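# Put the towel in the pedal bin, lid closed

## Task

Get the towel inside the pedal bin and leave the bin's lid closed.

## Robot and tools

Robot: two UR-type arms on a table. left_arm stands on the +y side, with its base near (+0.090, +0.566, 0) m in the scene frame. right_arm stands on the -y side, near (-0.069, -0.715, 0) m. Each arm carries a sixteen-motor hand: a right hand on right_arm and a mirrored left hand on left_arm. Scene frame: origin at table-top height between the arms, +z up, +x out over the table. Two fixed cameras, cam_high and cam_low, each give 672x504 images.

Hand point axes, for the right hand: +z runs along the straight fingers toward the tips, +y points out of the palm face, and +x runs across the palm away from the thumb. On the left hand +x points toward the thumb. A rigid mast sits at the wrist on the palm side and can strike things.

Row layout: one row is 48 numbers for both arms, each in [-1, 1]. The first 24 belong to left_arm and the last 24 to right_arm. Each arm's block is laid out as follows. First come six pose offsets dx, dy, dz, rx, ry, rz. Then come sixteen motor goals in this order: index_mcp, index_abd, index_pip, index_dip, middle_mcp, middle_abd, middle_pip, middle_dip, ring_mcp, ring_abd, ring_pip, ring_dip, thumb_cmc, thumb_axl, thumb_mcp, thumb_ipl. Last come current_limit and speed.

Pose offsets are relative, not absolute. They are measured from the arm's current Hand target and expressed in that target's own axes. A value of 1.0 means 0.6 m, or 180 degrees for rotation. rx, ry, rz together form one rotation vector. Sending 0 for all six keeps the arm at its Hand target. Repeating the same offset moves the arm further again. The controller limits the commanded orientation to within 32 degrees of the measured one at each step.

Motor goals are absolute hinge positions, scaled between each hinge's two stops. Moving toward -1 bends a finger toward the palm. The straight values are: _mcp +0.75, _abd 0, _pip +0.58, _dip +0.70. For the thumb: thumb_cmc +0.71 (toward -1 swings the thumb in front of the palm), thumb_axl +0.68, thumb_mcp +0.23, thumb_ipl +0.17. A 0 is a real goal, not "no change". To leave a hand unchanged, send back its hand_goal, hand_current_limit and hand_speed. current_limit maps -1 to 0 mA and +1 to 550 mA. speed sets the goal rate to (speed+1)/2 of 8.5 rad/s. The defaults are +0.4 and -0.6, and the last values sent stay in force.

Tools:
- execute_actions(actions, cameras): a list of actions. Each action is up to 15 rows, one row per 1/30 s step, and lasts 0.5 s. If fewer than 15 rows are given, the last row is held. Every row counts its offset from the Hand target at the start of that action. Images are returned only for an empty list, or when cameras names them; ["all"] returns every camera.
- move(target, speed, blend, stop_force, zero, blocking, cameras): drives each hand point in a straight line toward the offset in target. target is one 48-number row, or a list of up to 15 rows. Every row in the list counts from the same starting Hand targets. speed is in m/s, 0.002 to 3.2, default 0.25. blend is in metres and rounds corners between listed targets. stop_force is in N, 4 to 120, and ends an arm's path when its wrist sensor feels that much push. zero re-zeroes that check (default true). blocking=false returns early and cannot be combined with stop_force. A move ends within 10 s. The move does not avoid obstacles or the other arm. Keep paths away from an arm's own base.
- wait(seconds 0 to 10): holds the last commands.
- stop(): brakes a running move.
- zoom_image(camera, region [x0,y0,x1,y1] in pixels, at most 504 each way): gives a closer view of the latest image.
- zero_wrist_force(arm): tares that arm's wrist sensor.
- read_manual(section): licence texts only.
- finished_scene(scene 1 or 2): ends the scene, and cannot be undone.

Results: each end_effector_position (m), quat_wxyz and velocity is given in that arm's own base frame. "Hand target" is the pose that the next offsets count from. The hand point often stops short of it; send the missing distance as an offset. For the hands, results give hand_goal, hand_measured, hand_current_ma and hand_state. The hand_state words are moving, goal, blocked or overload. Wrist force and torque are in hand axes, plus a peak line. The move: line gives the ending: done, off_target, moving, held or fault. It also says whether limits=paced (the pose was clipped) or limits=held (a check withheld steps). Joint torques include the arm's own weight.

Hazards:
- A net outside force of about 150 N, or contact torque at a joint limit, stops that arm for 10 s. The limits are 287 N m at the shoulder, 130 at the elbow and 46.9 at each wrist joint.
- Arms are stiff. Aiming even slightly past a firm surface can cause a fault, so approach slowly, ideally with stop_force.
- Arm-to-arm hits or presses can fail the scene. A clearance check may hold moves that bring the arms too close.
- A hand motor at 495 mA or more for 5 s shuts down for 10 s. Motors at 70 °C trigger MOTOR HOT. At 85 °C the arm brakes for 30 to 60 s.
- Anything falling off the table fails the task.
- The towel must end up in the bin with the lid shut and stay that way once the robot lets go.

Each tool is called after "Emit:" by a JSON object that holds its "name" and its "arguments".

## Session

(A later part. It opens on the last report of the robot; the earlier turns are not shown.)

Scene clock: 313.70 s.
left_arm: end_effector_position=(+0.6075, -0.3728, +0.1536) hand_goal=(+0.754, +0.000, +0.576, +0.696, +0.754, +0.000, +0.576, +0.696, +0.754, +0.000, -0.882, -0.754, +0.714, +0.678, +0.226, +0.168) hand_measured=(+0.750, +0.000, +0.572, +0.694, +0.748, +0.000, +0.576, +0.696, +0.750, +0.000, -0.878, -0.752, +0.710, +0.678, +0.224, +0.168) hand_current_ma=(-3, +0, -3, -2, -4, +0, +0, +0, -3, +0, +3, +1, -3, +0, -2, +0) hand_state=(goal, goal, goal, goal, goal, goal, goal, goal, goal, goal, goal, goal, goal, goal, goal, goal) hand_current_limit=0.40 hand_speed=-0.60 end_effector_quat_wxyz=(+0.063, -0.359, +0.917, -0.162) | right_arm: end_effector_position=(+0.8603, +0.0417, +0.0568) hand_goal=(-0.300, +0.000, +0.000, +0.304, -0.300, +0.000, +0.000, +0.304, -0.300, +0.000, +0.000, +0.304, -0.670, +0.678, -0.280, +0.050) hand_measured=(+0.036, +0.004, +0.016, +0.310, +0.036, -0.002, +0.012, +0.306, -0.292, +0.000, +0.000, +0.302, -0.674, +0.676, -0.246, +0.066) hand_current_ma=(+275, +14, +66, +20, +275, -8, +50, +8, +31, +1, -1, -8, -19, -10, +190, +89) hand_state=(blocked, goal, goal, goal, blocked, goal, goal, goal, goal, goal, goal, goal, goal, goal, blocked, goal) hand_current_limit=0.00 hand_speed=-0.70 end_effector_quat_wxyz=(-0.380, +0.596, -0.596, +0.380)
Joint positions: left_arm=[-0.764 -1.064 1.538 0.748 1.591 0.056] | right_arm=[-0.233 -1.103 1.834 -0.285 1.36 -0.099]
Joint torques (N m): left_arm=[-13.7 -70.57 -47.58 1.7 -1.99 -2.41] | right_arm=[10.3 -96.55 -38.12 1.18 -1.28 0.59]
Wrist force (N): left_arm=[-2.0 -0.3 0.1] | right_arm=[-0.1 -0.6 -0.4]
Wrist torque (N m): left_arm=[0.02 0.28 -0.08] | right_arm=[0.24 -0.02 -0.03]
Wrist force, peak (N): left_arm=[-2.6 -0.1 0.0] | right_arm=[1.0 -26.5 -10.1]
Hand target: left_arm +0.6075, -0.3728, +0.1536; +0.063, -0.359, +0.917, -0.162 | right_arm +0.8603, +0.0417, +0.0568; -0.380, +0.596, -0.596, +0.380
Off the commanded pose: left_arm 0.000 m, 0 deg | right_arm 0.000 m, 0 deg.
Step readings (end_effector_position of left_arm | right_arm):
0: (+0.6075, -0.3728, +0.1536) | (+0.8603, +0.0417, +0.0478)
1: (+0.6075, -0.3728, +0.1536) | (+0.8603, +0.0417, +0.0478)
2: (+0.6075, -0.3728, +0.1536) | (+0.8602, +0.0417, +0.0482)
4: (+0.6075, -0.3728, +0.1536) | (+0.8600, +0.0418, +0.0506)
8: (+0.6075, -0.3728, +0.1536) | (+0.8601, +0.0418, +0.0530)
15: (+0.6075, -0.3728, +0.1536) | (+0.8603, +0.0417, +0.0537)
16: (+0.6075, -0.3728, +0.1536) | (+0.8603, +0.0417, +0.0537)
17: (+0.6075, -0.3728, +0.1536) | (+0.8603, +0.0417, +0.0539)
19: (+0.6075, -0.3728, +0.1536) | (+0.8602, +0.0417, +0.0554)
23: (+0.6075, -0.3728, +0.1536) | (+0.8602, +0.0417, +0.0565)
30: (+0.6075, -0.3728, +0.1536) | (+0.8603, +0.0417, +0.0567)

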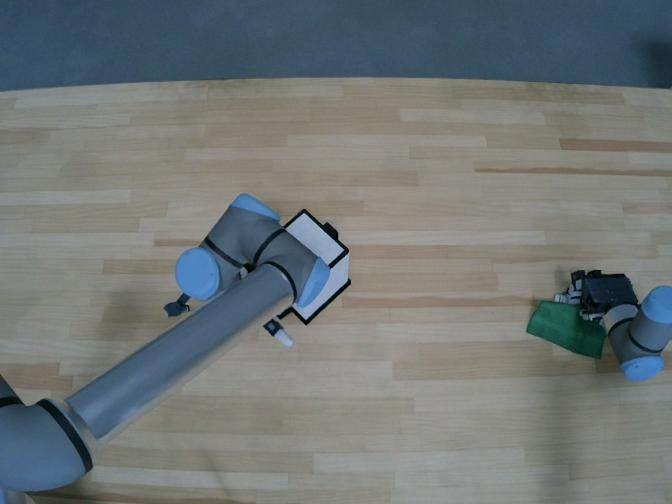

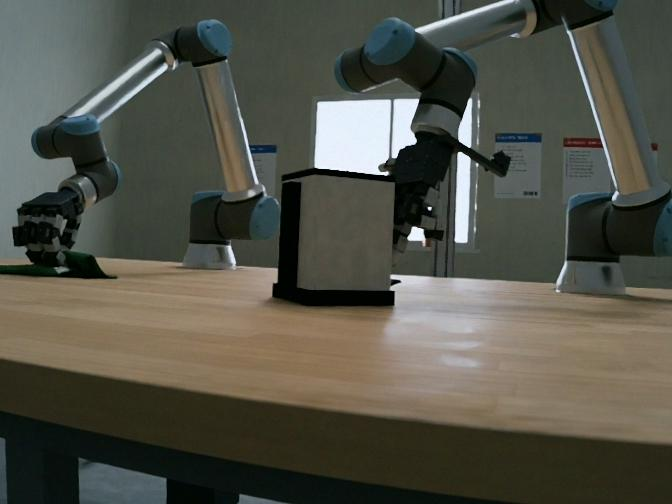

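Emit:
{"name": "execute_actions", "arguments": {"actions": [[[0,0,0,0,0,0,0.754,0,0.576,0.696,0.754,0,0.576,0.696,0.754,0,-0.883,-0.754,0.714,0.678,0.226,0.168,0.4,-0.6,0,0,0,0,0,0,-0.4,0,-0.15,0.2,-0.4,0,-0.15,0.2,-0.3,0,0,0.304,-0.671,0.677,-0.4,-0.05,0.4,-0.7]]], "cameras": []}}

Emit:
{"name": "move", "arguments": {"target": [0,0,0,0,0,0,0.754,0,0.576,0.696,0.754,0,0.576,0.696,0.754,0,-0.883,-0.754,0.714,0.678,0.226,0.168,0.4,-0.6,0,-0.2266,-0.1057,0,0,0,-0.4,0,-0.15,0.2,-0.4,0,-0.15,0.2,-0.3,0,0,0.304,-0.671,0.677,-0.4,-0.05,0.4,-0.7], "speed": 0.1, "cameras": ["all"]}}

Emit:
{"name": "zoom_image", "arguments": {"camera": "cam_low", "region": [0, 150, 150, 310]}}

Emit:
{"name": "zoom_image", "arguments": {"camera": "cam_high", "region": [510, 200, 672, 380]}}

Scene clock: 322.50 s.
left_arm: end_effector_position=(+0.6075, -0.3728, +0.1536) hand_goal=(+0.754, +0.000, +0.576, +0.696, +0.754, +0.000, +0.576, +0.696, +0.754, +0.000, -0.882, -0.754, +0.714, +0.678, +0.226, +0.168) hand_measured=(+0.750, +0.000, +0.572, +0.694, +0.748, +0.000, +0.576, +0.696, +0.750, +0.000, -0.878, -0.752, +0.710, +0.678, +0.224, +0.168) hand_current_ma=(-3, +0, -3, -2, -4, +0, +0, +0, -3, +0, +3, +1, -3, +0, -2, +0) hand_state=(goal, goal, goal, goal, goal, goal, goal, goal, goal, goal, goal, goal, goal, goal, goal, goal) hand_current_limit=0.40 hand_speed=-0.60 end_effector_quat_wxyz=(+0.063, -0.359, +0.917, -0.162) | right_arm: end_effector_position=(+0.8603, +0.0417, +0.0568) hand_goal=(-0.400, +0.000, -0.150, +0.200, -0.400, +0.000, -0.150, +0.200, -0.300, +0.000, +0.000, +0.304, -0.670, +0.678, -0.400, -0.050) hand_measured=(+0.040, +0.014, +0.008, +0.256, +0.030, -0.018, -0.018, +0.236, -0.294, +0.000, +0.000, +0.302, -0.672, +0.676, -0.246, +0.040) hand_current_ma=(+385, +51, +385, +249, +385, -62, +385, +154, +28, +1, -1, -8, -8, -6, +385, +385) hand_state=(blocked, goal, blocked, blocked, blocked, goal, blocked, blocked, goal, goal, goal, goal, goal, goal, blocked, blocked) hand_current_limit=0.40 hand_speed=-0.70 end_effector_quat_wxyz=(-0.380, +0.596, -0.596, +0.380)
Joint positions: left_arm=[-0.764 -1.064 1.538 0.748 1.591 0.056] | right_arm=[-0.233 -1.103 1.834 -0.285 1.36 -0.099]
Joint torques (N m): left_arm=[-13.92 -68.97 -47.91 1.48 -1.96 -2.61] | right_arm=[11.56 -98.69 -37.41 1.56 -1.49 1.21]
Wrist force (N): left_arm=[-2.2 -0.3 0.1] | right_arm=[0.0 -0.5 -0.5]
Wrist torque (N m): left_arm=[0.01 0.30 -0.09] | right_arm=[0.25 -0.03 -0.01]
Wrist force, peak (N): left_arm=[-2.4 0.0 1.0] | right_arm=[-0.1 -0.8 -1.4]
Hand target: left_arm +0.6075, -0.3728, +0.1536; +0.063, -0.359, +0.917, -0.162 | right_arm +0.8603, +0.0417, +0.0568; -0.380, +0.596, -0.596, +0.380
Off the commanded pose: left_arm 0.000 m, 0 deg | right_arm 0.000 m, 0 deg.
Step readings (end_effector_position of left_arm | right_arm):
0: (+0.6075, -0.3728, +0.1536) | (+0.8603, +0.0417, +0.0568)
1: (+0.6075, -0.3728, +0.1536) | (+0.8603, +0.0417, +0.0568)
2: (+0.6075, -0.3728, +0.1536) | (+0.8603, +0.0417, +0.0568)
4: (+0.6075, -0.3728, +0.1536) | (+0.8603, +0.0417, +0.0568)
8: (+0.6075, -0.3728, +0.1536) | (+0.8603, +0.0417, +0.0568)
15: (+0.6075, -0.3728, +0.1536) | (+0.8603, +0.0417, +0.0568)
No camera images: "cameras" was empty.

Scene clock: 324.47 s.
left_arm: end_effector_position=(+0.6075, -0.3728, +0.1536) hand_goal=(+0.754, +0.000, +0.576, +0.696, +0.754, +0.000, +0.576, +0.696, +0.754, +0.000, -0.882, -0.754, +0.714, +0.678, +0.226, +0.168) hand_measured=(+0.750, +0.000, +0.572, +0.694, +0.748, +0.000, +0.576, +0.696, +0.750, +0.000, -0.878, -0.752, +0.710, +0.678, +0.224, +0.168) hand_current_ma=(-3, +0, -3, -2, -4, +0, +0, +0, -3, +0, +3, +1, -3, +0, -2, +0) hand_state=(goal, goal, goal, goal, goal, goal, goal, goal, goal, goal, goal, goal, goal, goal, goal, goal) hand_current_limit=0.40 hand_speed=-0.60 end_effector_quat_wxyz=(+0.063, -0.359, +0.917, -0.162) | right_arm: end_effector_position=(+0.8601, +0.0417, +0.2067) hand_goal=(-0.400, +0.000, -0.150, +0.200, -0.400, +0.000, -0.150, +0.200, -0.300, +0.000, +0.000, +0.304, -0.670, +0.678, -0.400, -0.050) hand_measured=(+0.040, +0.016, +0.008, +0.254, +0.030, -0.018, -0.020, +0.234, -0.294, +0.000, +0.000, +0.302, -0.672, +0.676, -0.246, +0.040) hand_current_ma=(+385, +54, +385, +246, +385, -63, +385, +153, +28, +1, -1, -8, -7, -6, +385, +385) hand_state=(blocked, goal, blocked, blocked, blocked, goal, blocked, blocked, goal, goal, goal, goal, goal, goal, blocked, blocked) hand_current_limit=0.40 hand_speed=-0.70 end_effector_quat_wxyz=(-0.380, +0.596, -0.596, +0.380)
Joint positions: left_arm=[-0.764 -1.064 1.538 0.748 1.591 0.056] | right_arm=[-0.234 -1.246 1.73 -0.037 1.36 -0.099]
Joint torques (N m): left_arm=[-13.69 -70.2 -47.76 1.22 -2.15 -2.31] | right_arm=[-20.18 -94.01 -43.87 1.3 -2.24 -3.22]
Wrist force (N): left_arm=[-2.1 0.0 0.2] | right_arm=[0.2 -0.4 -0.1]
Wrist torque (N m): left_arm=[0.04 0.29 -0.09] | right_arm=[0.21 -0.08 0.02]
Wrist force, peak (N): left_arm=[-2.5 -0.4 -0.1] | right_arm=[0.3 -1.3 -0.9]
Hand target: left_arm +0.6075, -0.3728, +0.1536; +0.063, -0.359, +0.917, -0.162 | right_arm +0.8601, +0.0417, +0.2068; -0.380, +0.596, -0.596, +0.380
Off the commanded pose: left_arm 0.000 m, 0 deg | right_arm 0.000 m, 0 deg.
move: done

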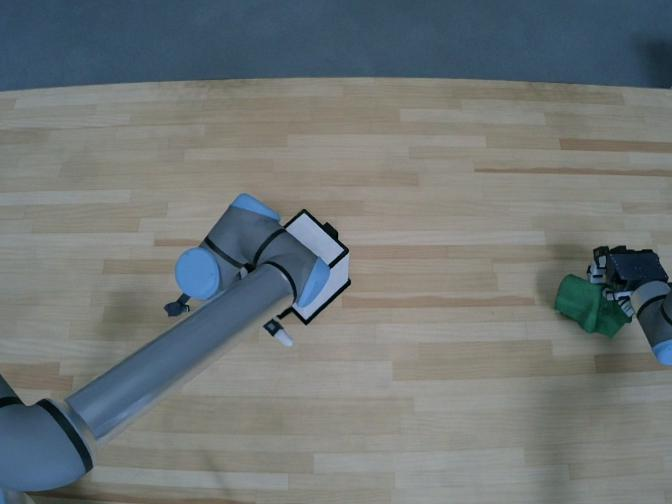

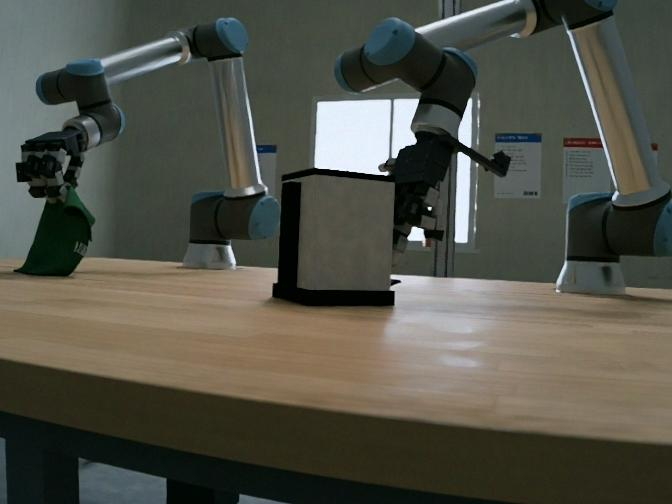

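Scaled by 3.150 from the camera's 672x504 image, which has a finer 960x720 frame.

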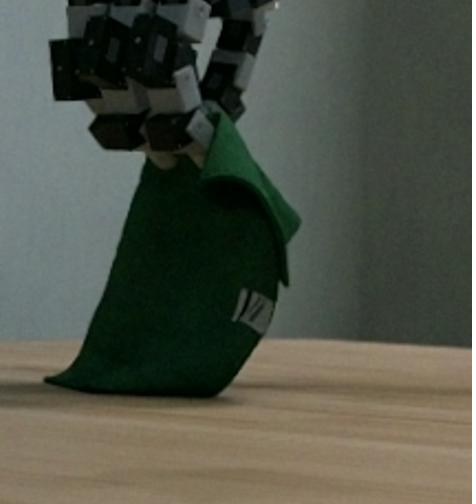

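Scaled by 2.800 from the camera's 672x504 image, which has a finer 960x720 frame.

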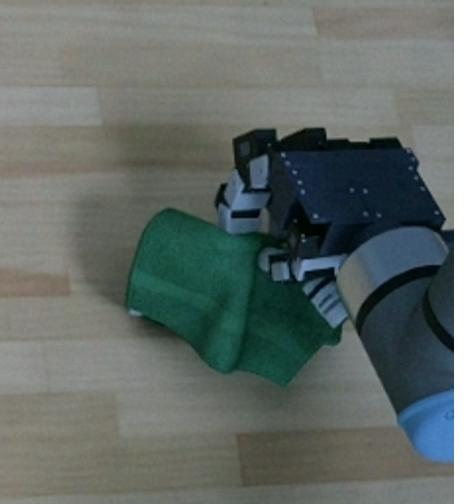

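Emit:
{"name": "move", "arguments": {"target": [[0,0.0422,0.042,0.0833,0,0,0.754,0,0.576,0.696,0.754,0,0.576,0.696,0.754,0,-0.883,-0.754,0.714,0.678,0.226,0.168,0.4,-0.6,0,-0.4683,-0.2184,0,0,0,-0.4,0,-0.15,0.2,-0.4,0,-0.15,0.2,-0.3,0,0,0.304,-0.671,0.677,-0.4,-0.05,0.4,-0.7],[0,0.0422,0.042,0.0833,0,0,0.754,0,0.576,0.696,0.754,0,0.576,0.696,0.754,0,-0.883,-0.754,0.714,0.678,0.226,0.168,0.4,-0.6,-0.9233,-0.4257,-0.3217,0,-0.2195,-0.1024,-0.4,0,-0.15,0.2,-0.4,0,-0.15,0.2,-0.3,0,0,0.304,-0.671,0.677,-0.4,-0.05,0.4,-0.7]], "speed": [0.15, 0.25], "blend": [0.05, 0], "cameras": ["all"]}}

Emit:
{"name": "zoom_image", "arguments": {"camera": "cam_low", "region": [340, 160, 500, 320]}}

Emit:
{"name": "zoom_image", "arguments": {"camera": "cam_high", "region": [180, 180, 380, 380]}}

Scene clock: 426.60 s.
left_arm: end_effector_position=(+0.5972, -0.3617, +0.1213) hand_goal=(+0.754, +0.000, +0.576, +0.696, +0.754, +0.000, +0.576, +0.696, +0.754, +0.000, -0.882, -0.754, +0.714, +0.678, +0.226, +0.168) hand_measured=(+0.750, +0.000, +0.572, +0.694, +0.748, +0.000, +0.576, +0.696, +0.750, +0.000, -0.878, -0.752, +0.710, +0.678, +0.224, +0.168) hand_current_ma=(-3, +0, -3, -2, -4, +0, +0, +0, -3, +0, +3, +1, -3, +0, -2, +0) hand_state=(goal, goal, goal, goal, goal, goal, goal, goal, goal, goal, goal, goal, goal, goal, goal, goal) hand_current_limit=0.40 hand_speed=-0.60 end_effector_quat_wxyz=(+0.110, -0.348, +0.888, -0.280) | right_arm: end_effector_position=(+0.7931, +0.5955, +0.5200) hand_goal=(-0.400, +0.000, -0.150, +0.200, -0.400, +0.000, -0.150, +0.200, -0.300, +0.000, +0.000, +0.304, -0.670, +0.678, -0.400, -0.050) hand_measured=(+0.040, +0.016, +0.008, +0.254, +0.030, -0.018, -0.024, +0.234, -0.294, +0.000, +0.000, +0.302, -0.672, +0.676, -0.246, +0.038) hand_current_ma=(+385, +60, +385, +239, +385, -68, +385, +152, +28, +1, -1, -8, -6, -6, +385, +385) hand_state=(blocked, goal, blocked, blocked, blocked, goal, blocked, blocked, goal, goal, goal, goal, goal, goal, blocked, blocked) hand_current_limit=0.40 hand_speed=-0.70 end_effector_quat_wxyz=(-0.494, +0.775, -0.332, +0.212)
Joint positions: left_arm=[-0.756 -1.187 1.756 0.391 1.61 0.056] | right_arm=[0.373 -1.099 0.956 0.609 1.221 -0.171]
Joint torques (N m): left_arm=[6.73 -82.06 -28.78 -0.11 1.66 -3.12] | right_arm=[15.63 -65.92 -48.29 1.23 -2.41 -3.42]
Wrist force (N): left_arm=[-1.8 -0.4 0.1] | right_arm=[-0.1 -0.4 -0.3]
Wrist torque (N m): left_arm=[-0.02 0.22 -0.09] | right_arm=[0.24 0.00 0.02]
Wrist force, peak (N): left_arm=[-2.8 0.0 0.3] | right_arm=[-2.3 -0.9 1.1]
Hand target: left_arm +0.5972, -0.3617, +0.1213; +0.110, -0.348, +0.888, -0.280 | right_arm +0.7931, +0.5956, +0.5200; -0.494, +0.775, -0.332, +0.212
Off the commanded pose: left_arm 0.000 m, 0 deg | right_arm 0.000 m, 0 deg.
move: done

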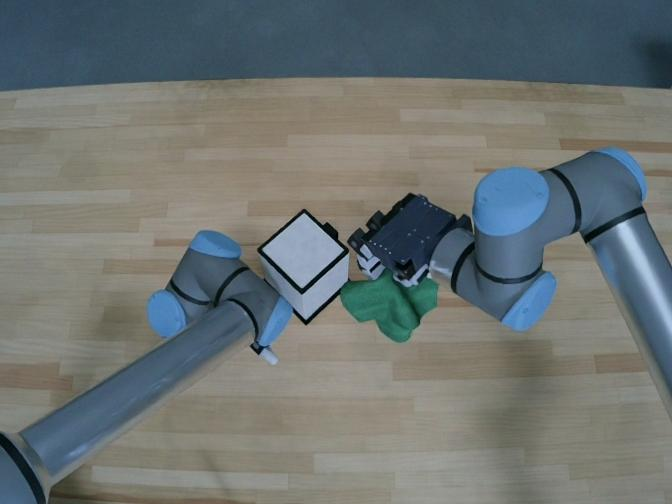

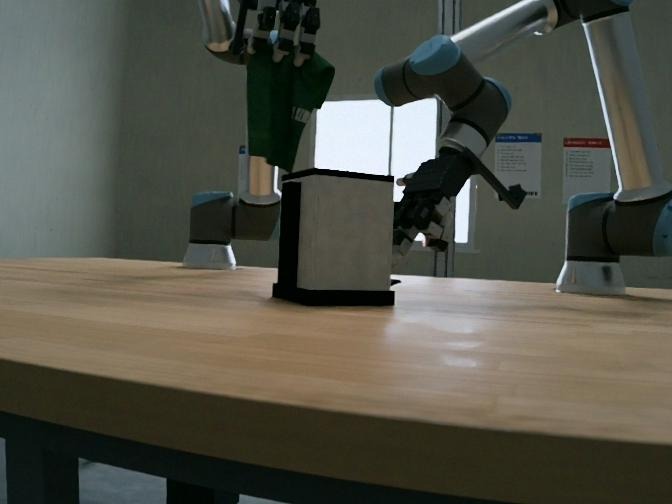

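Scaled by 3.150 from the camera's 672x504 image, which has a finer 960x720 frame.

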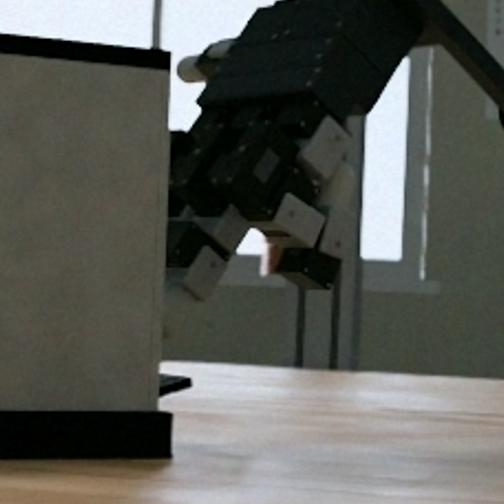

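Scaled by 2.520 from the camera's 672x504 image, which has a finer 960x720 frame.

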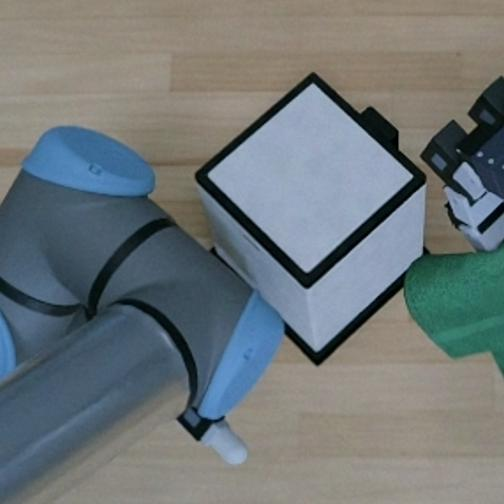

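Emit:
{"name": "move", "arguments": {"target": [0,0.0526,0.0751,0,0,0,0.754,0,0.576,0.696,0.754,0,0.576,0.696,0.754,0,-0.883,-0.754,0.714,0.678,0.226,0.168,0.75,-0.6,0,0,0,0,0,0,-0.4,0,-0.15,0.2,-0.4,0,-0.15,0.2,-0.3,0,0,0.304,-0.671,0.677,-0.4,-0.05,0.4,-0.7], "speed": 0.025, "stop_force": 20, "cameras": ["all"]}}

Emit:
{"name": "zoom_image", "arguments": {"camera": "cam_low", "region": [340, 160, 500, 320]}}

Emit:
{"name": "zoom_image", "arguments": {"camera": "cam_high", "region": [180, 180, 380, 380]}}

Scene clock: 437.57 s.
left_arm: end_effector_position=(+0.5972, -0.3617, +0.0723) hand_goal=(+0.754, +0.000, +0.576, +0.696, +0.754, +0.000, +0.576, +0.696, +0.754, +0.000, -0.882, -0.754, +0.714, +0.678, +0.226, +0.168) hand_measured=(+0.804, +0.000, +0.606, +0.706, +0.802, +0.000, +0.608, +0.710, +0.750, +0.000, -0.878, -0.752, +0.710, +0.678, +0.224, +0.168) hand_current_ma=(+113, +0, +47, +10, +106, +0, +53, +15, -3, +0, +3, +1, -3, +0, -2, +0) hand_state=(blocked, goal, blocked, goal, blocked, goal, blocked, goal, goal, goal, goal, goal, goal, goal, goal, goal) hand_current_limit=0.75 hand_speed=-0.60 end_effector_quat_wxyz=(+0.110, -0.348, +0.888, -0.280) | right_arm: end_effector_position=(+0.7931, +0.5956, +0.5200) hand_goal=(-0.400, +0.000, -0.150, +0.200, -0.400, +0.000, -0.150, +0.200, -0.300, +0.000, +0.000, +0.304, -0.670, +0.678, -0.400, -0.050) hand_measured=(+0.040, +0.016, +0.008, +0.254, +0.030, -0.018, -0.024, +0.234, -0.294, +0.000, +0.000, +0.302, -0.672, +0.676, -0.246, +0.038) hand_current_ma=(+385, +60, +385, +239, +385, -69, +385, +152, +28, +1, -1, -8, -6, -6, +385, +385) hand_state=(blocked, goal, blocked, blocked, blocked, goal, blocked, blocked, goal, goal, goal, goal, goal, goal, blocked, blocked) hand_current_limit=0.40 hand_speed=-0.70 end_effector_quat_wxyz=(-0.494, +0.775, -0.332, +0.212)
Joint positions: left_arm=[-0.756 -1.14 1.79 0.311 1.61 0.056] | right_arm=[0.373 -1.099 0.956 0.609 1.221 -0.171]
Joint torques (N m): left_arm=[1.31 -80.24 -41.57 4.69 1.12 -2.55] | right_arm=[15.58 -68.96 -48.75 1.58 -2.24 -3.42]
Wrist force (N): left_arm=[-1.6 -2.9 -4.8] | right_arm=[0.1 -0.5 -0.2]
Wrist torque (N m): left_arm=[0.76 0.18 -0.07] | right_arm=[0.20 -0.02 0.03]
Wrist force, peak (N): left_arm=[-1.9 -5.3 -21.6] | right_arm=[-0.7 -0.2 -0.6]
Hand target: left_arm +0.5972, -0.3617, +0.0723; +0.110, -0.348, +0.888, -0.280 (not the last commanded pose) | right_arm +0.7931, +0.5956, +0.5200; -0.494, +0.775, -0.332, +0.212
Off the commanded pose: left_arm 0.006 m, 0 deg | right_arm 0.000 m, 0 deg.
move: contact (left_arm)

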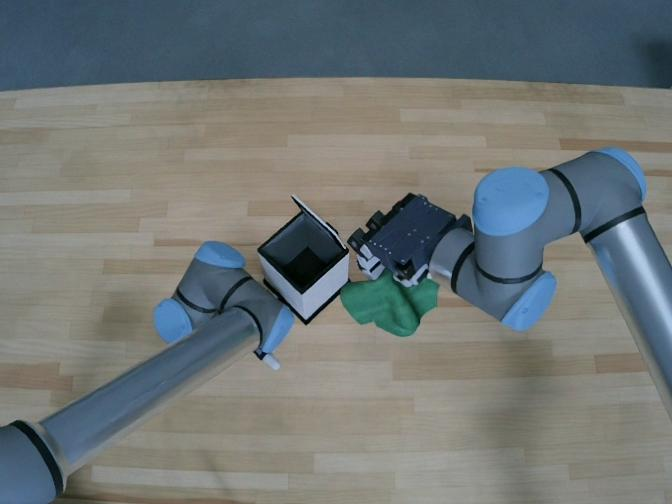

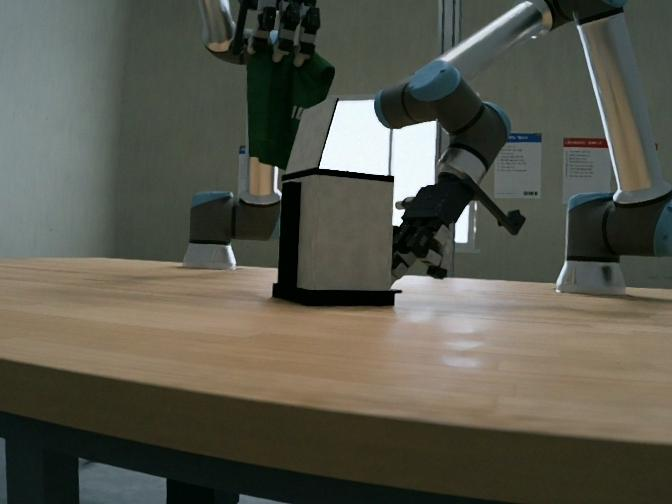

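Scaled by 3.150 from the camera's 672x504 image, which has a finer 960x720 frame.

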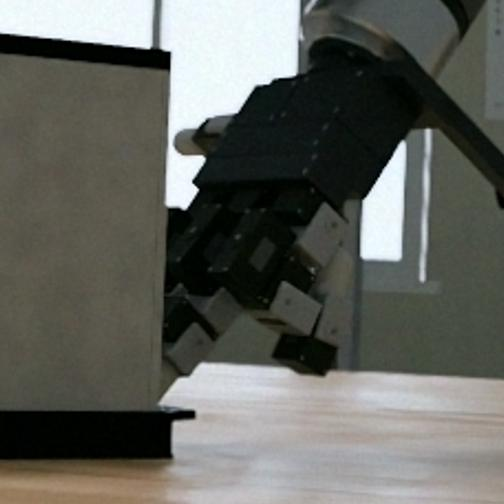

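Scaled by 2.520 from the camera's 672x504 image, which has a finer 960x720 frame.

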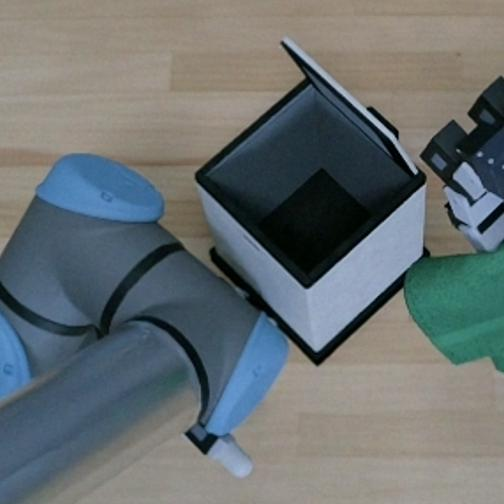

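Emit:
{"name": "move", "arguments": {"target": [0,0,0,0,0,0,0.754,0,0.576,0.696,0.754,0,0.576,0.696,0.754,0,-0.883,-0.754,0.714,0.678,0.226,0.168,0.75,-0.6,-0.0367,-0.2192,0.3515,0,0,0,-0.4,0,-0.15,0.2,-0.4,0,-0.15,0.2,-0.3,0,0,0.304,-0.671,0.677,-0.4,-0.05,0.4,-0.7], "speed": 0.15, "cameras": ["all"]}}

Emit:
{"name": "zoom_image", "arguments": {"camera": "cam_low", "region": [240, 0, 480, 240]}}

Emit:
{"name": "zoom_image", "arguments": {"camera": "cam_high", "region": [180, 130, 430, 380]}}

Scene clock: 461.43 s.
left_arm: end_effector_position=(+0.5972, -0.3617, +0.0723) hand_goal=(+0.754, +0.000, +0.576, +0.696, +0.754, +0.000, +0.576, +0.696, +0.754, +0.000, -0.882, -0.754, +0.714, +0.678, +0.226, +0.168) hand_measured=(+0.804, +0.000, +0.606, +0.706, +0.802, +0.000, +0.608, +0.710, +0.750, +0.000, -0.878, -0.752, +0.710, +0.678, +0.224, +0.168) hand_current_ma=(+113, +0, +47, +10, +106, +0, +53, +15, -3, +0, +3, +1, -3, +0, -2, +0) hand_state=(blocked, goal, blocked, goal, blocked, goal, blocked, goal, goal, goal, goal, goal, goal, goal, goal, goal) hand_current_limit=0.75 hand_speed=-0.60 end_effector_quat_wxyz=(+0.110, -0.348, +0.888, -0.280) | right_arm: end_effector_position=(+0.9551, +0.7804, +0.5491) hand_goal=(-0.400, +0.000, -0.150, +0.200, -0.400, +0.000, -0.150, +0.200, -0.300, +0.000, +0.000, +0.304, -0.670, +0.678, -0.400, -0.050) hand_measured=(+0.040, +0.016, +0.008, +0.254, +0.030, -0.020, -0.026, +0.234, -0.298, +0.000, +0.000, +0.302, -0.672, +0.676, -0.246, +0.038) hand_current_ma=(+385, +60, +385, +239, +385, -70, +385, +152, +9, +1, -1, -8, -6, -6, +385, +385) hand_state=(blocked, goal, blocked, blocked, blocked, goal, blocked, blocked, goal, goal, goal, goal, goal, goal, blocked, blocked) hand_current_limit=0.40 hand_speed=-0.70 end_effector_quat_wxyz=(-0.586, +0.699, -0.312, +0.264)
Joint positions: left_arm=[-0.756 -1.14 1.79 0.311 1.61 0.056] | right_arm=[0.479 -0.561 0.035 0.705 1.327 -0.047]
Joint torques (N m): left_arm=[2.02 -77.55 -41.5 4.93 1.77 -2.4] | right_arm=[16.09 -101.85 -45.72 -3.57 0.41 3.27]
Wrist force (N): left_arm=[-1.4 -3.4 -5.0] | right_arm=[-0.8 -0.2 -0.2]
Wrist torque (N m): left_arm=[0.72 0.16 -0.05] | right_arm=[0.22 0.09 -0.23]
Wrist force, peak (N): left_arm=[-2.0 -3.4 -5.9] | right_arm=[-0.5 -1.5 -1.5]
Hand target: left_arm +0.5972, -0.3617, +0.0723; +0.110, -0.348, +0.888, -0.280 | right_arm +0.9566, +0.7816, +0.5502; -0.494, +0.775, -0.332, +0.212
Off the commanded pose: left_arm 0.000 m, 0 deg | right_arm 0.002 m, 15 deg.
elbow stopped short (right arm): the move would have taken joint 3 (elbow) straighter than the controller allows.
move: off_target (right_arm)

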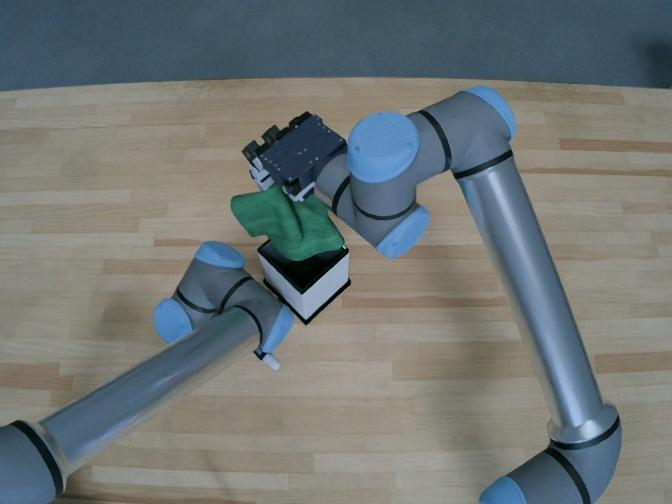

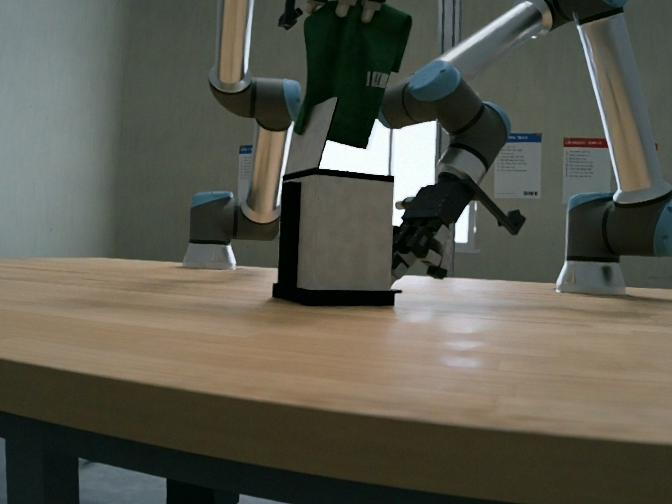

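Scaled by 2.100 from the camera's 672x504 image, which has a finer 960x720 frame.

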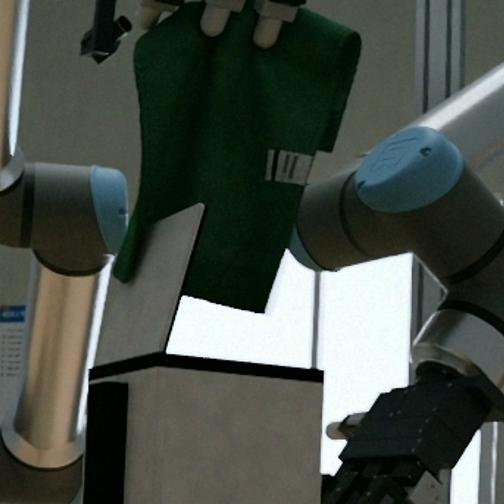

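Scaled by 2.016 from the camera's 672x504 image, which has a finer 960x720 frame.

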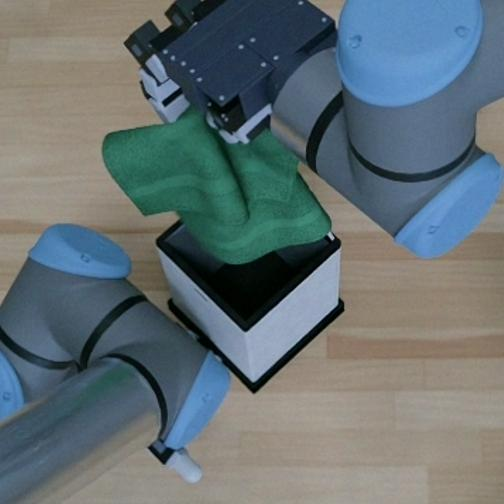

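Emit:
{"name": "move", "arguments": {"target": [0,0,0,0,0,0,0.754,0,0.576,0.696,0.754,0,0.576,0.696,0.754,0,-0.883,-0.754,0.714,0.678,0.226,0.168,0.75,-0.6,-0.0308,0.2288,0.1017,0,0,-0.1667,-0.4,0,-0.15,0.2,-0.4,0,-0.15,0.2,0.98,0,0.576,0.696,-0.671,0.677,-0.4,-0.05,0.4,-0.7], "speed": 0.12, "cameras": ["all"]}}

Emit:
{"name": "zoom_image", "arguments": {"camera": "cam_low", "region": [240, 0, 480, 240]}}

Emit:
{"name": "zoom_image", "arguments": {"camera": "cam_high", "region": [180, 130, 430, 380]}}

Scene clock: 505.63 s.
left_arm: end_effector_position=(+0.5972, -0.3617, +0.0723) hand_goal=(+0.754, +0.000, +0.576, +0.696, +0.754, +0.000, +0.576, +0.696, +0.754, +0.000, -0.882, -0.754, +0.714, +0.678, +0.226, +0.168) hand_measured=(+0.804, +0.000, +0.606, +0.706, +0.802, +0.000, +0.608, +0.710, +0.750, +0.000, -0.878, -0.752, +0.710, +0.678, +0.224, +0.168) hand_current_ma=(+113, +0, +47, +10, +106, +0, +53, +15, -3, +0, +3, +1, -3, +0, -2, +0) hand_state=(blocked, goal, blocked, goal, blocked, goal, blocked, goal, goal, goal, goal, goal, goal, goal, goal, goal) hand_current_limit=0.75 hand_speed=-0.60 end_effector_quat_wxyz=(+0.110, -0.348, +0.888, -0.280) | right_arm: end_effector_position=(+0.9410, +0.7922, +0.3994) hand_goal=(-0.400, +0.000, -0.150, +0.200, -0.400, +0.000, -0.150, +0.200, +0.980, +0.000, +0.576, +0.696, -0.670, +0.678, -0.400, -0.050) hand_measured=(+0.042, +0.020, +0.008, +0.252, +0.030, -0.020, -0.034, +0.234, +0.960, +0.000, +0.570, +0.692, -0.670, +0.676, -0.246, +0.036) hand_current_ma=(+385, +69, +385, +237, +385, -71, +385, +152, -93, +1, -24, -13, +2, -6, +385, +385) hand_state=(blocked, goal, blocked, blocked, blocked, goal, blocked, blocked, blocked, goal, goal, goal, goal, goal, blocked, blocked) hand_current_limit=0.40 hand_speed=-0.70 end_effector_quat_wxyz=(-0.430, +0.828, -0.119, +0.340)
Joint positions: left_arm=[-0.756 -1.14 1.79 0.311 1.61 0.056] | right_arm=[0.542 -0.457 0.035 0.842 1.371 -0.614]
Joint torques (N m): left_arm=[3.99 -78.12 -41.45 4.09 1.24 -2.28] | right_arm=[17.42 -108.16 -45.74 1.29 1.85 -3.04]
Wrist force (N): left_arm=[-2.3 -3.3 -4.5] | right_arm=[-0.1 -0.1 0.5]
Wrist torque (N m): left_arm=[0.69 0.26 -0.10] | right_arm=[0.10 -0.04 0.11]
Wrist force, peak (N): left_arm=[-2.0 -4.1 -5.7] | right_arm=[-1.2 0.5 1.1]
Hand target: left_arm +0.5972, -0.3617, +0.0723; +0.110, -0.348, +0.888, -0.280 | right_arm +0.9421, +0.7931, +0.4000; -0.422, +0.835, -0.120, +0.333
Off the commanded pose: left_arm 0.000 m, 0 deg | right_arm 0.002 m, 1 deg.
elbow stopped short (right arm): the move would have taken joint 3 (elbow) straighter than the controller allows.
move: done

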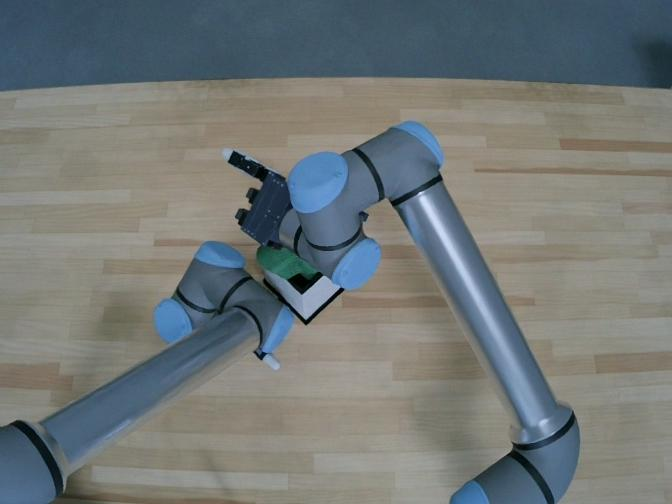

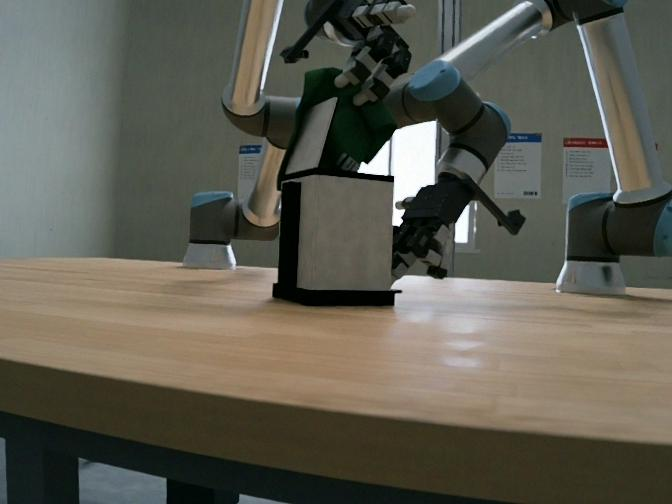

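Scaled by 2.100 from the camera's 672x504 image, which has a finer 960x720 frame.

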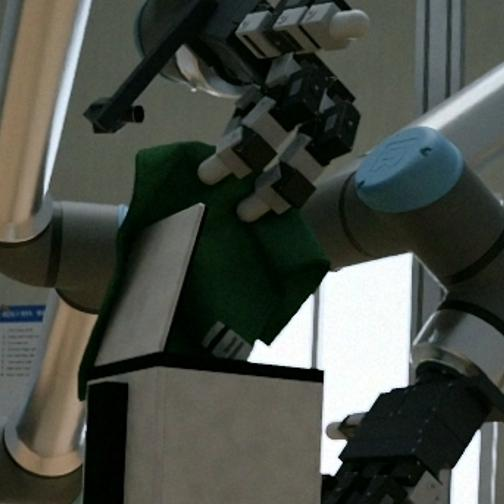

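Scaled by 2.016 from the camera's 672x504 image, which has a finer 960x720 frame.

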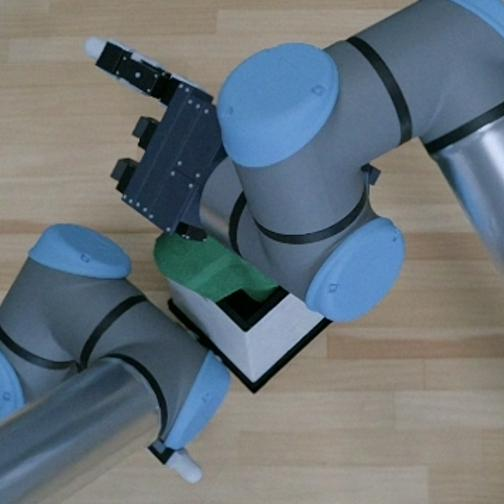

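Emit:
{"name": "move", "arguments": {"target": [0,0,0,0,0,0,0.754,0,0.576,0.696,0.754,0,0.576,0.696,0.754,0,-0.883,-0.754,0.714,0.678,0.226,0.168,0.75,-0.6,0.079,-0.1088,-0.1077,0.0815,0.0218,0.1658,-0.4,0,-0.15,0.2,-0.4,0,-0.15,0.2,0.98,0,0.576,0.696,-0.671,0.677,-0.4,-0.05,0.4,-0.7], "speed": 0.15, "cameras": ["all"]}}

Emit:
{"name": "zoom_image", "arguments": {"camera": "cam_low", "region": [240, 0, 480, 240]}}

Emit:
{"name": "zoom_image", "arguments": {"camera": "cam_high", "region": [180, 130, 430, 380]}}

Scene clock: 541.80 s.
left_arm: end_effector_position=(+0.5972, -0.3617, +0.0723) hand_goal=(+0.754, +0.000, +0.576, +0.696, +0.754, +0.000, +0.576, +0.696, +0.754, +0.000, -0.882, -0.754, +0.714, +0.678, +0.226, +0.168) hand_measured=(+0.804, +0.000, +0.606, +0.706, +0.802, +0.000, +0.608, +0.710, +0.750, +0.000, -0.878, -0.752, +0.710, +0.678, +0.224, +0.168) hand_current_ma=(+113, +0, +47, +10, +106, +0, +53, +15, -3, +0, +3, +1, -3, +0, -2, +0) hand_state=(blocked, goal, blocked, goal, blocked, goal, blocked, goal, goal, goal, goal, goal, goal, goal, goal, goal) hand_current_limit=0.75 hand_speed=-0.60 end_effector_quat_wxyz=(+0.110, -0.348, +0.888, -0.280) | right_arm: end_effector_position=(+0.9299, +0.7701, +0.5000) hand_goal=(-0.400, +0.000, -0.150, +0.200, -0.400, +0.000, -0.150, +0.200, +0.980, +0.000, +0.576, +0.696, -0.670, +0.678, -0.400, -0.050) hand_measured=(+0.042, +0.020, +0.008, +0.252, +0.030, -0.020, -0.034, +0.234, +0.960, +0.000, +0.570, +0.692, -0.670, +0.676, -0.246, +0.036) hand_current_ma=(+385, +70, +385, +236, +385, -73, +385, +152, -91, +1, -24, -13, +2, -6, +385, +385) hand_state=(blocked, goal, blocked, blocked, blocked, blocked, blocked, blocked, blocked, goal, goal, goal, goal, goal, blocked, blocked) hand_current_limit=0.40 hand_speed=-0.70 end_effector_quat_wxyz=(-0.591, +0.704, -0.302, +0.254)
Joint positions: left_arm=[-0.756 -1.14 1.79 0.311 1.61 0.056] | right_arm=[0.474 -0.791 0.565 0.406 1.289 -0.051]
Joint torques (N m): left_arm=[3.23 -74.38 -41.04 4.14 1.34 -2.32] | right_arm=[-20.07 -133.96 -34 -3.19 1.82 3.33]
Wrist force (N): left_arm=[-2.1 -2.5 -4.3] | right_arm=[-0.3 -0.5 0.3]
Wrist torque (N m): left_arm=[0.78 0.24 -0.11] | right_arm=[0.00 0.03 -0.18]
Wrist force, peak (N): left_arm=[-1.9 -3.9 -5.8] | right_arm=[-1.5 0.2 0.3]
Hand target: left_arm +0.5972, -0.3617, +0.0723; +0.110, -0.348, +0.888, -0.280 | right_arm +0.9299, +0.7700, +0.5000; -0.591, +0.704, -0.302, +0.254
Off the commanded pose: left_arm 0.000 m, 0 deg | right_arm 0.000 m, 0 deg.
move: done

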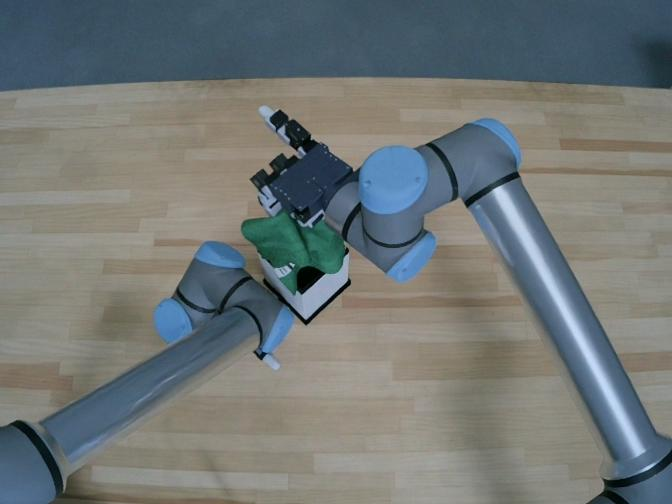

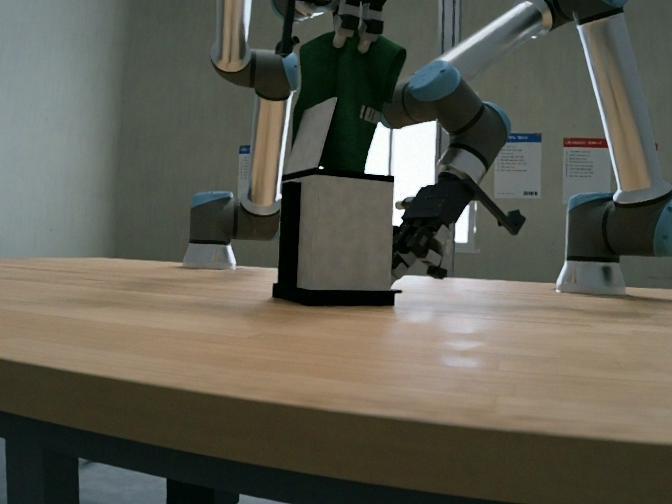

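Scaled by 2.100 from the camera's 672x504 image, which has a finer 960x720 frame.

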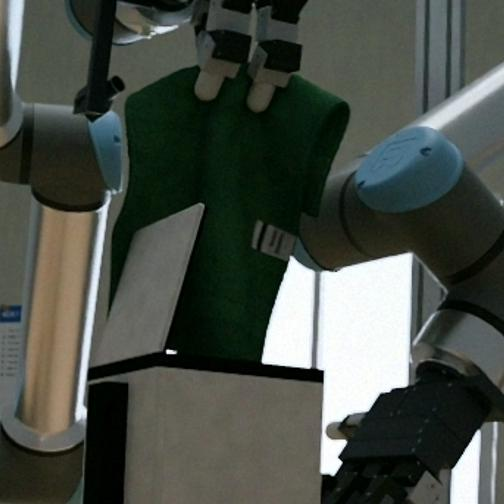

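Scaled by 2.016 from the camera's 672x504 image, which has a finer 960x720 frame.

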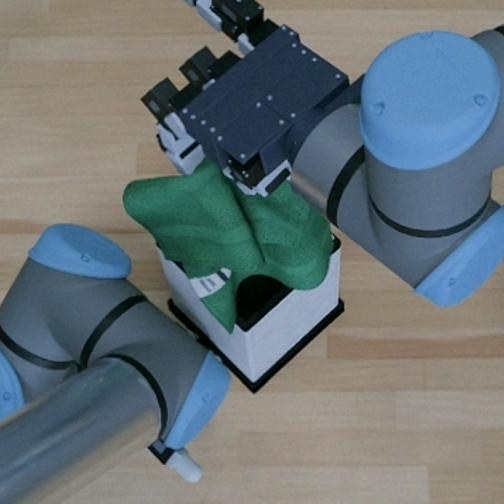

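Emit:
{"name": "move", "arguments": {"target": [[0,0,0,0,0,0,0.754,0,0.576,0.696,0.754,0,0.576,0.696,0.754,0,-0.883,-0.754,0.714,0.678,0.226,0.168,0.75,-0.6,0.0413,-0.0112,0.0637,0,0,0,-0.4,0,-0.15,0.2,-0.4,0,-0.15,0.2,0.98,0,0.576,0.696,-0.671,0.677,-0.4,-0.05,0.4,-0.7],[0,0,0,0,0,0,0.754,0,0.576,0.696,0.754,0,0.576,0.696,0.754,0,-0.883,-0.754,0.714,0.678,0.226,0.168,0.75,-0.6,0.0413,0.153,0.0927,0,0,0,-0.4,0,-0.15,0.2,-0.4,0,-0.15,0.2,0.98,0,0.576,0.696,-0.671,0.677,-0.4,-0.05,0.4,-0.7]], "speed": 0.12, "cameras": ["all"]}}

Emit:
{"name": "zoom_image", "arguments": {"camera": "cam_low", "region": [240, 0, 480, 240]}}

Emit:
{"name": "zoom_image", "arguments": {"camera": "cam_high", "region": [180, 130, 430, 380]}}

Scene clock: 558.20 s.
left_arm: end_effector_position=(+0.5972, -0.3617, +0.0723) hand_goal=(+0.754, +0.000, +0.576, +0.696, +0.754, +0.000, +0.576, +0.696, +0.754, +0.000, -0.882, -0.754, +0.714, +0.678, +0.226, +0.168) hand_measured=(+0.804, +0.000, +0.606, +0.706, +0.802, +0.000, +0.608, +0.710, +0.750, +0.000, -0.878, -0.752, +0.710, +0.678, +0.224, +0.168) hand_current_ma=(+113, +0, +47, +10, +106, +0, +53, +15, -3, +0, +3, +1, -3, +0, -2, +0) hand_state=(blocked, goal, blocked, goal, blocked, goal, blocked, goal, goal, goal, goal, goal, goal, goal, goal, goal) hand_current_limit=0.75 hand_speed=-0.60 end_effector_quat_wxyz=(+0.110, -0.348, +0.888, -0.280) | right_arm: end_effector_position=(+0.9752, +0.7789, +0.4001) hand_goal=(-0.400, +0.000, -0.150, +0.200, -0.400, +0.000, -0.150, +0.200, +0.980, +0.000, +0.576, +0.696, -0.670, +0.678, -0.400, -0.050) hand_measured=(+0.042, +0.020, +0.008, +0.252, +0.030, -0.022, -0.040, +0.234, +0.960, +0.000, +0.570, +0.692, -0.670, +0.676, -0.246, +0.036) hand_current_ma=(+385, +70, +385, +235, +385, -80, +385, +151, -90, +1, -24, -13, +2, -6, +385, +385) hand_state=(blocked, goal, blocked, blocked, blocked, blocked, blocked, blocked, blocked, goal, goal, goal, goal, goal, blocked, blocked) hand_current_limit=0.40 hand_speed=-0.70 end_effector_quat_wxyz=(-0.591, +0.704, -0.302, +0.254)
Joint positions: left_arm=[-0.756 -1.14 1.79 0.311 1.61 0.056] | right_arm=[0.462 -0.717 0.61 0.288 1.277 -0.053]
Joint torques (N m): left_arm=[3.56 -70.96 -38.91 4.55 1.31 -2.34] | right_arm=[9.87 -141.14 -35.18 -3.21 1.53 3.3]
Wrist force (N): left_arm=[-1.9 -3.4 -4.5] | right_arm=[-0.3 -0.4 0.3]
Wrist torque (N m): left_arm=[0.67 0.21 -0.08] | right_arm=[0.02 0.03 -0.19]
Wrist force, peak (N): left_arm=[-1.7 -4.0 -5.6] | right_arm=[-0.3 -1.4 -0.4]
Hand target: left_arm +0.5972, -0.3617, +0.0723; +0.110, -0.348, +0.888, -0.280 | right_arm +0.9752, +0.7789, +0.4000; -0.591, +0.704, -0.302, +0.254
Off the commanded pose: left_arm 0.000 m, 0 deg | right_arm 0.000 m, 0 deg.
move: done

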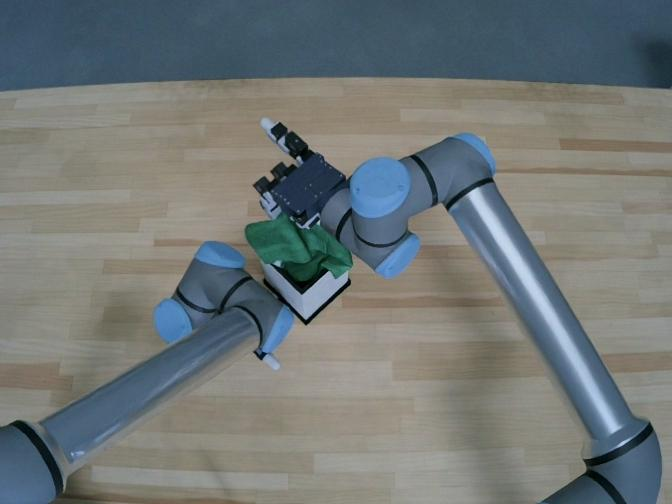

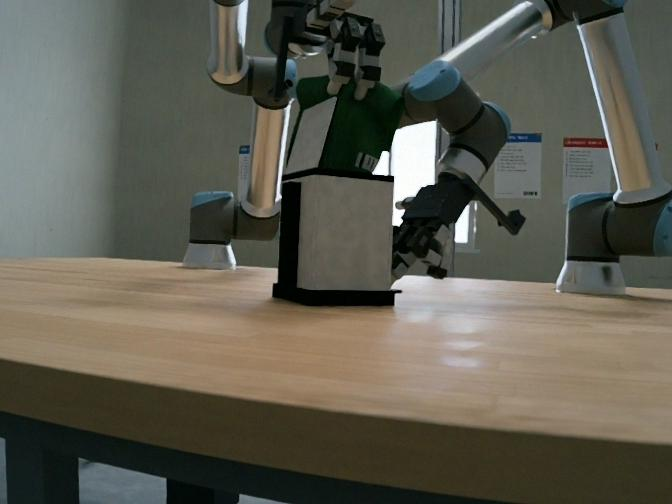

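Scaled by 2.100 from the camera's 672x504 image, which has a finer 960x720 frame.

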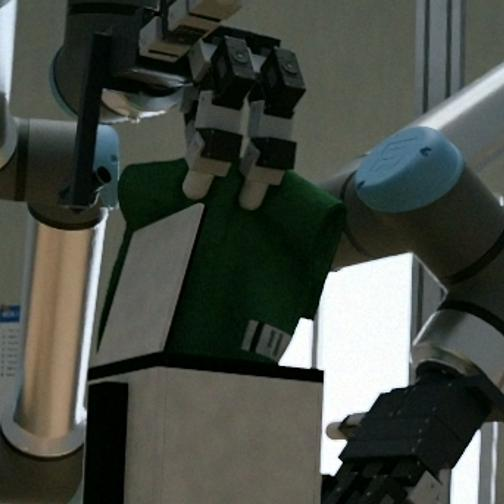

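Scaled by 2.016 from the camera's 672x504 image, which has a finer 960x720 frame.

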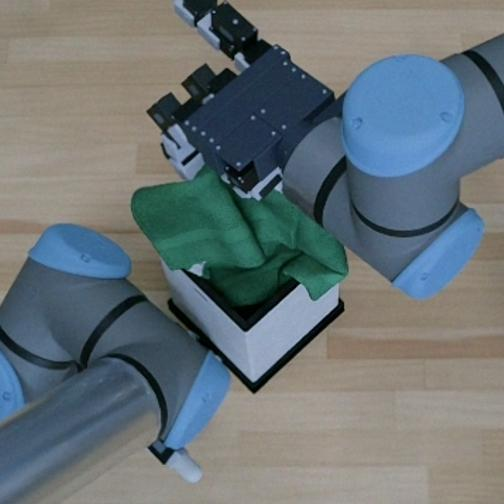

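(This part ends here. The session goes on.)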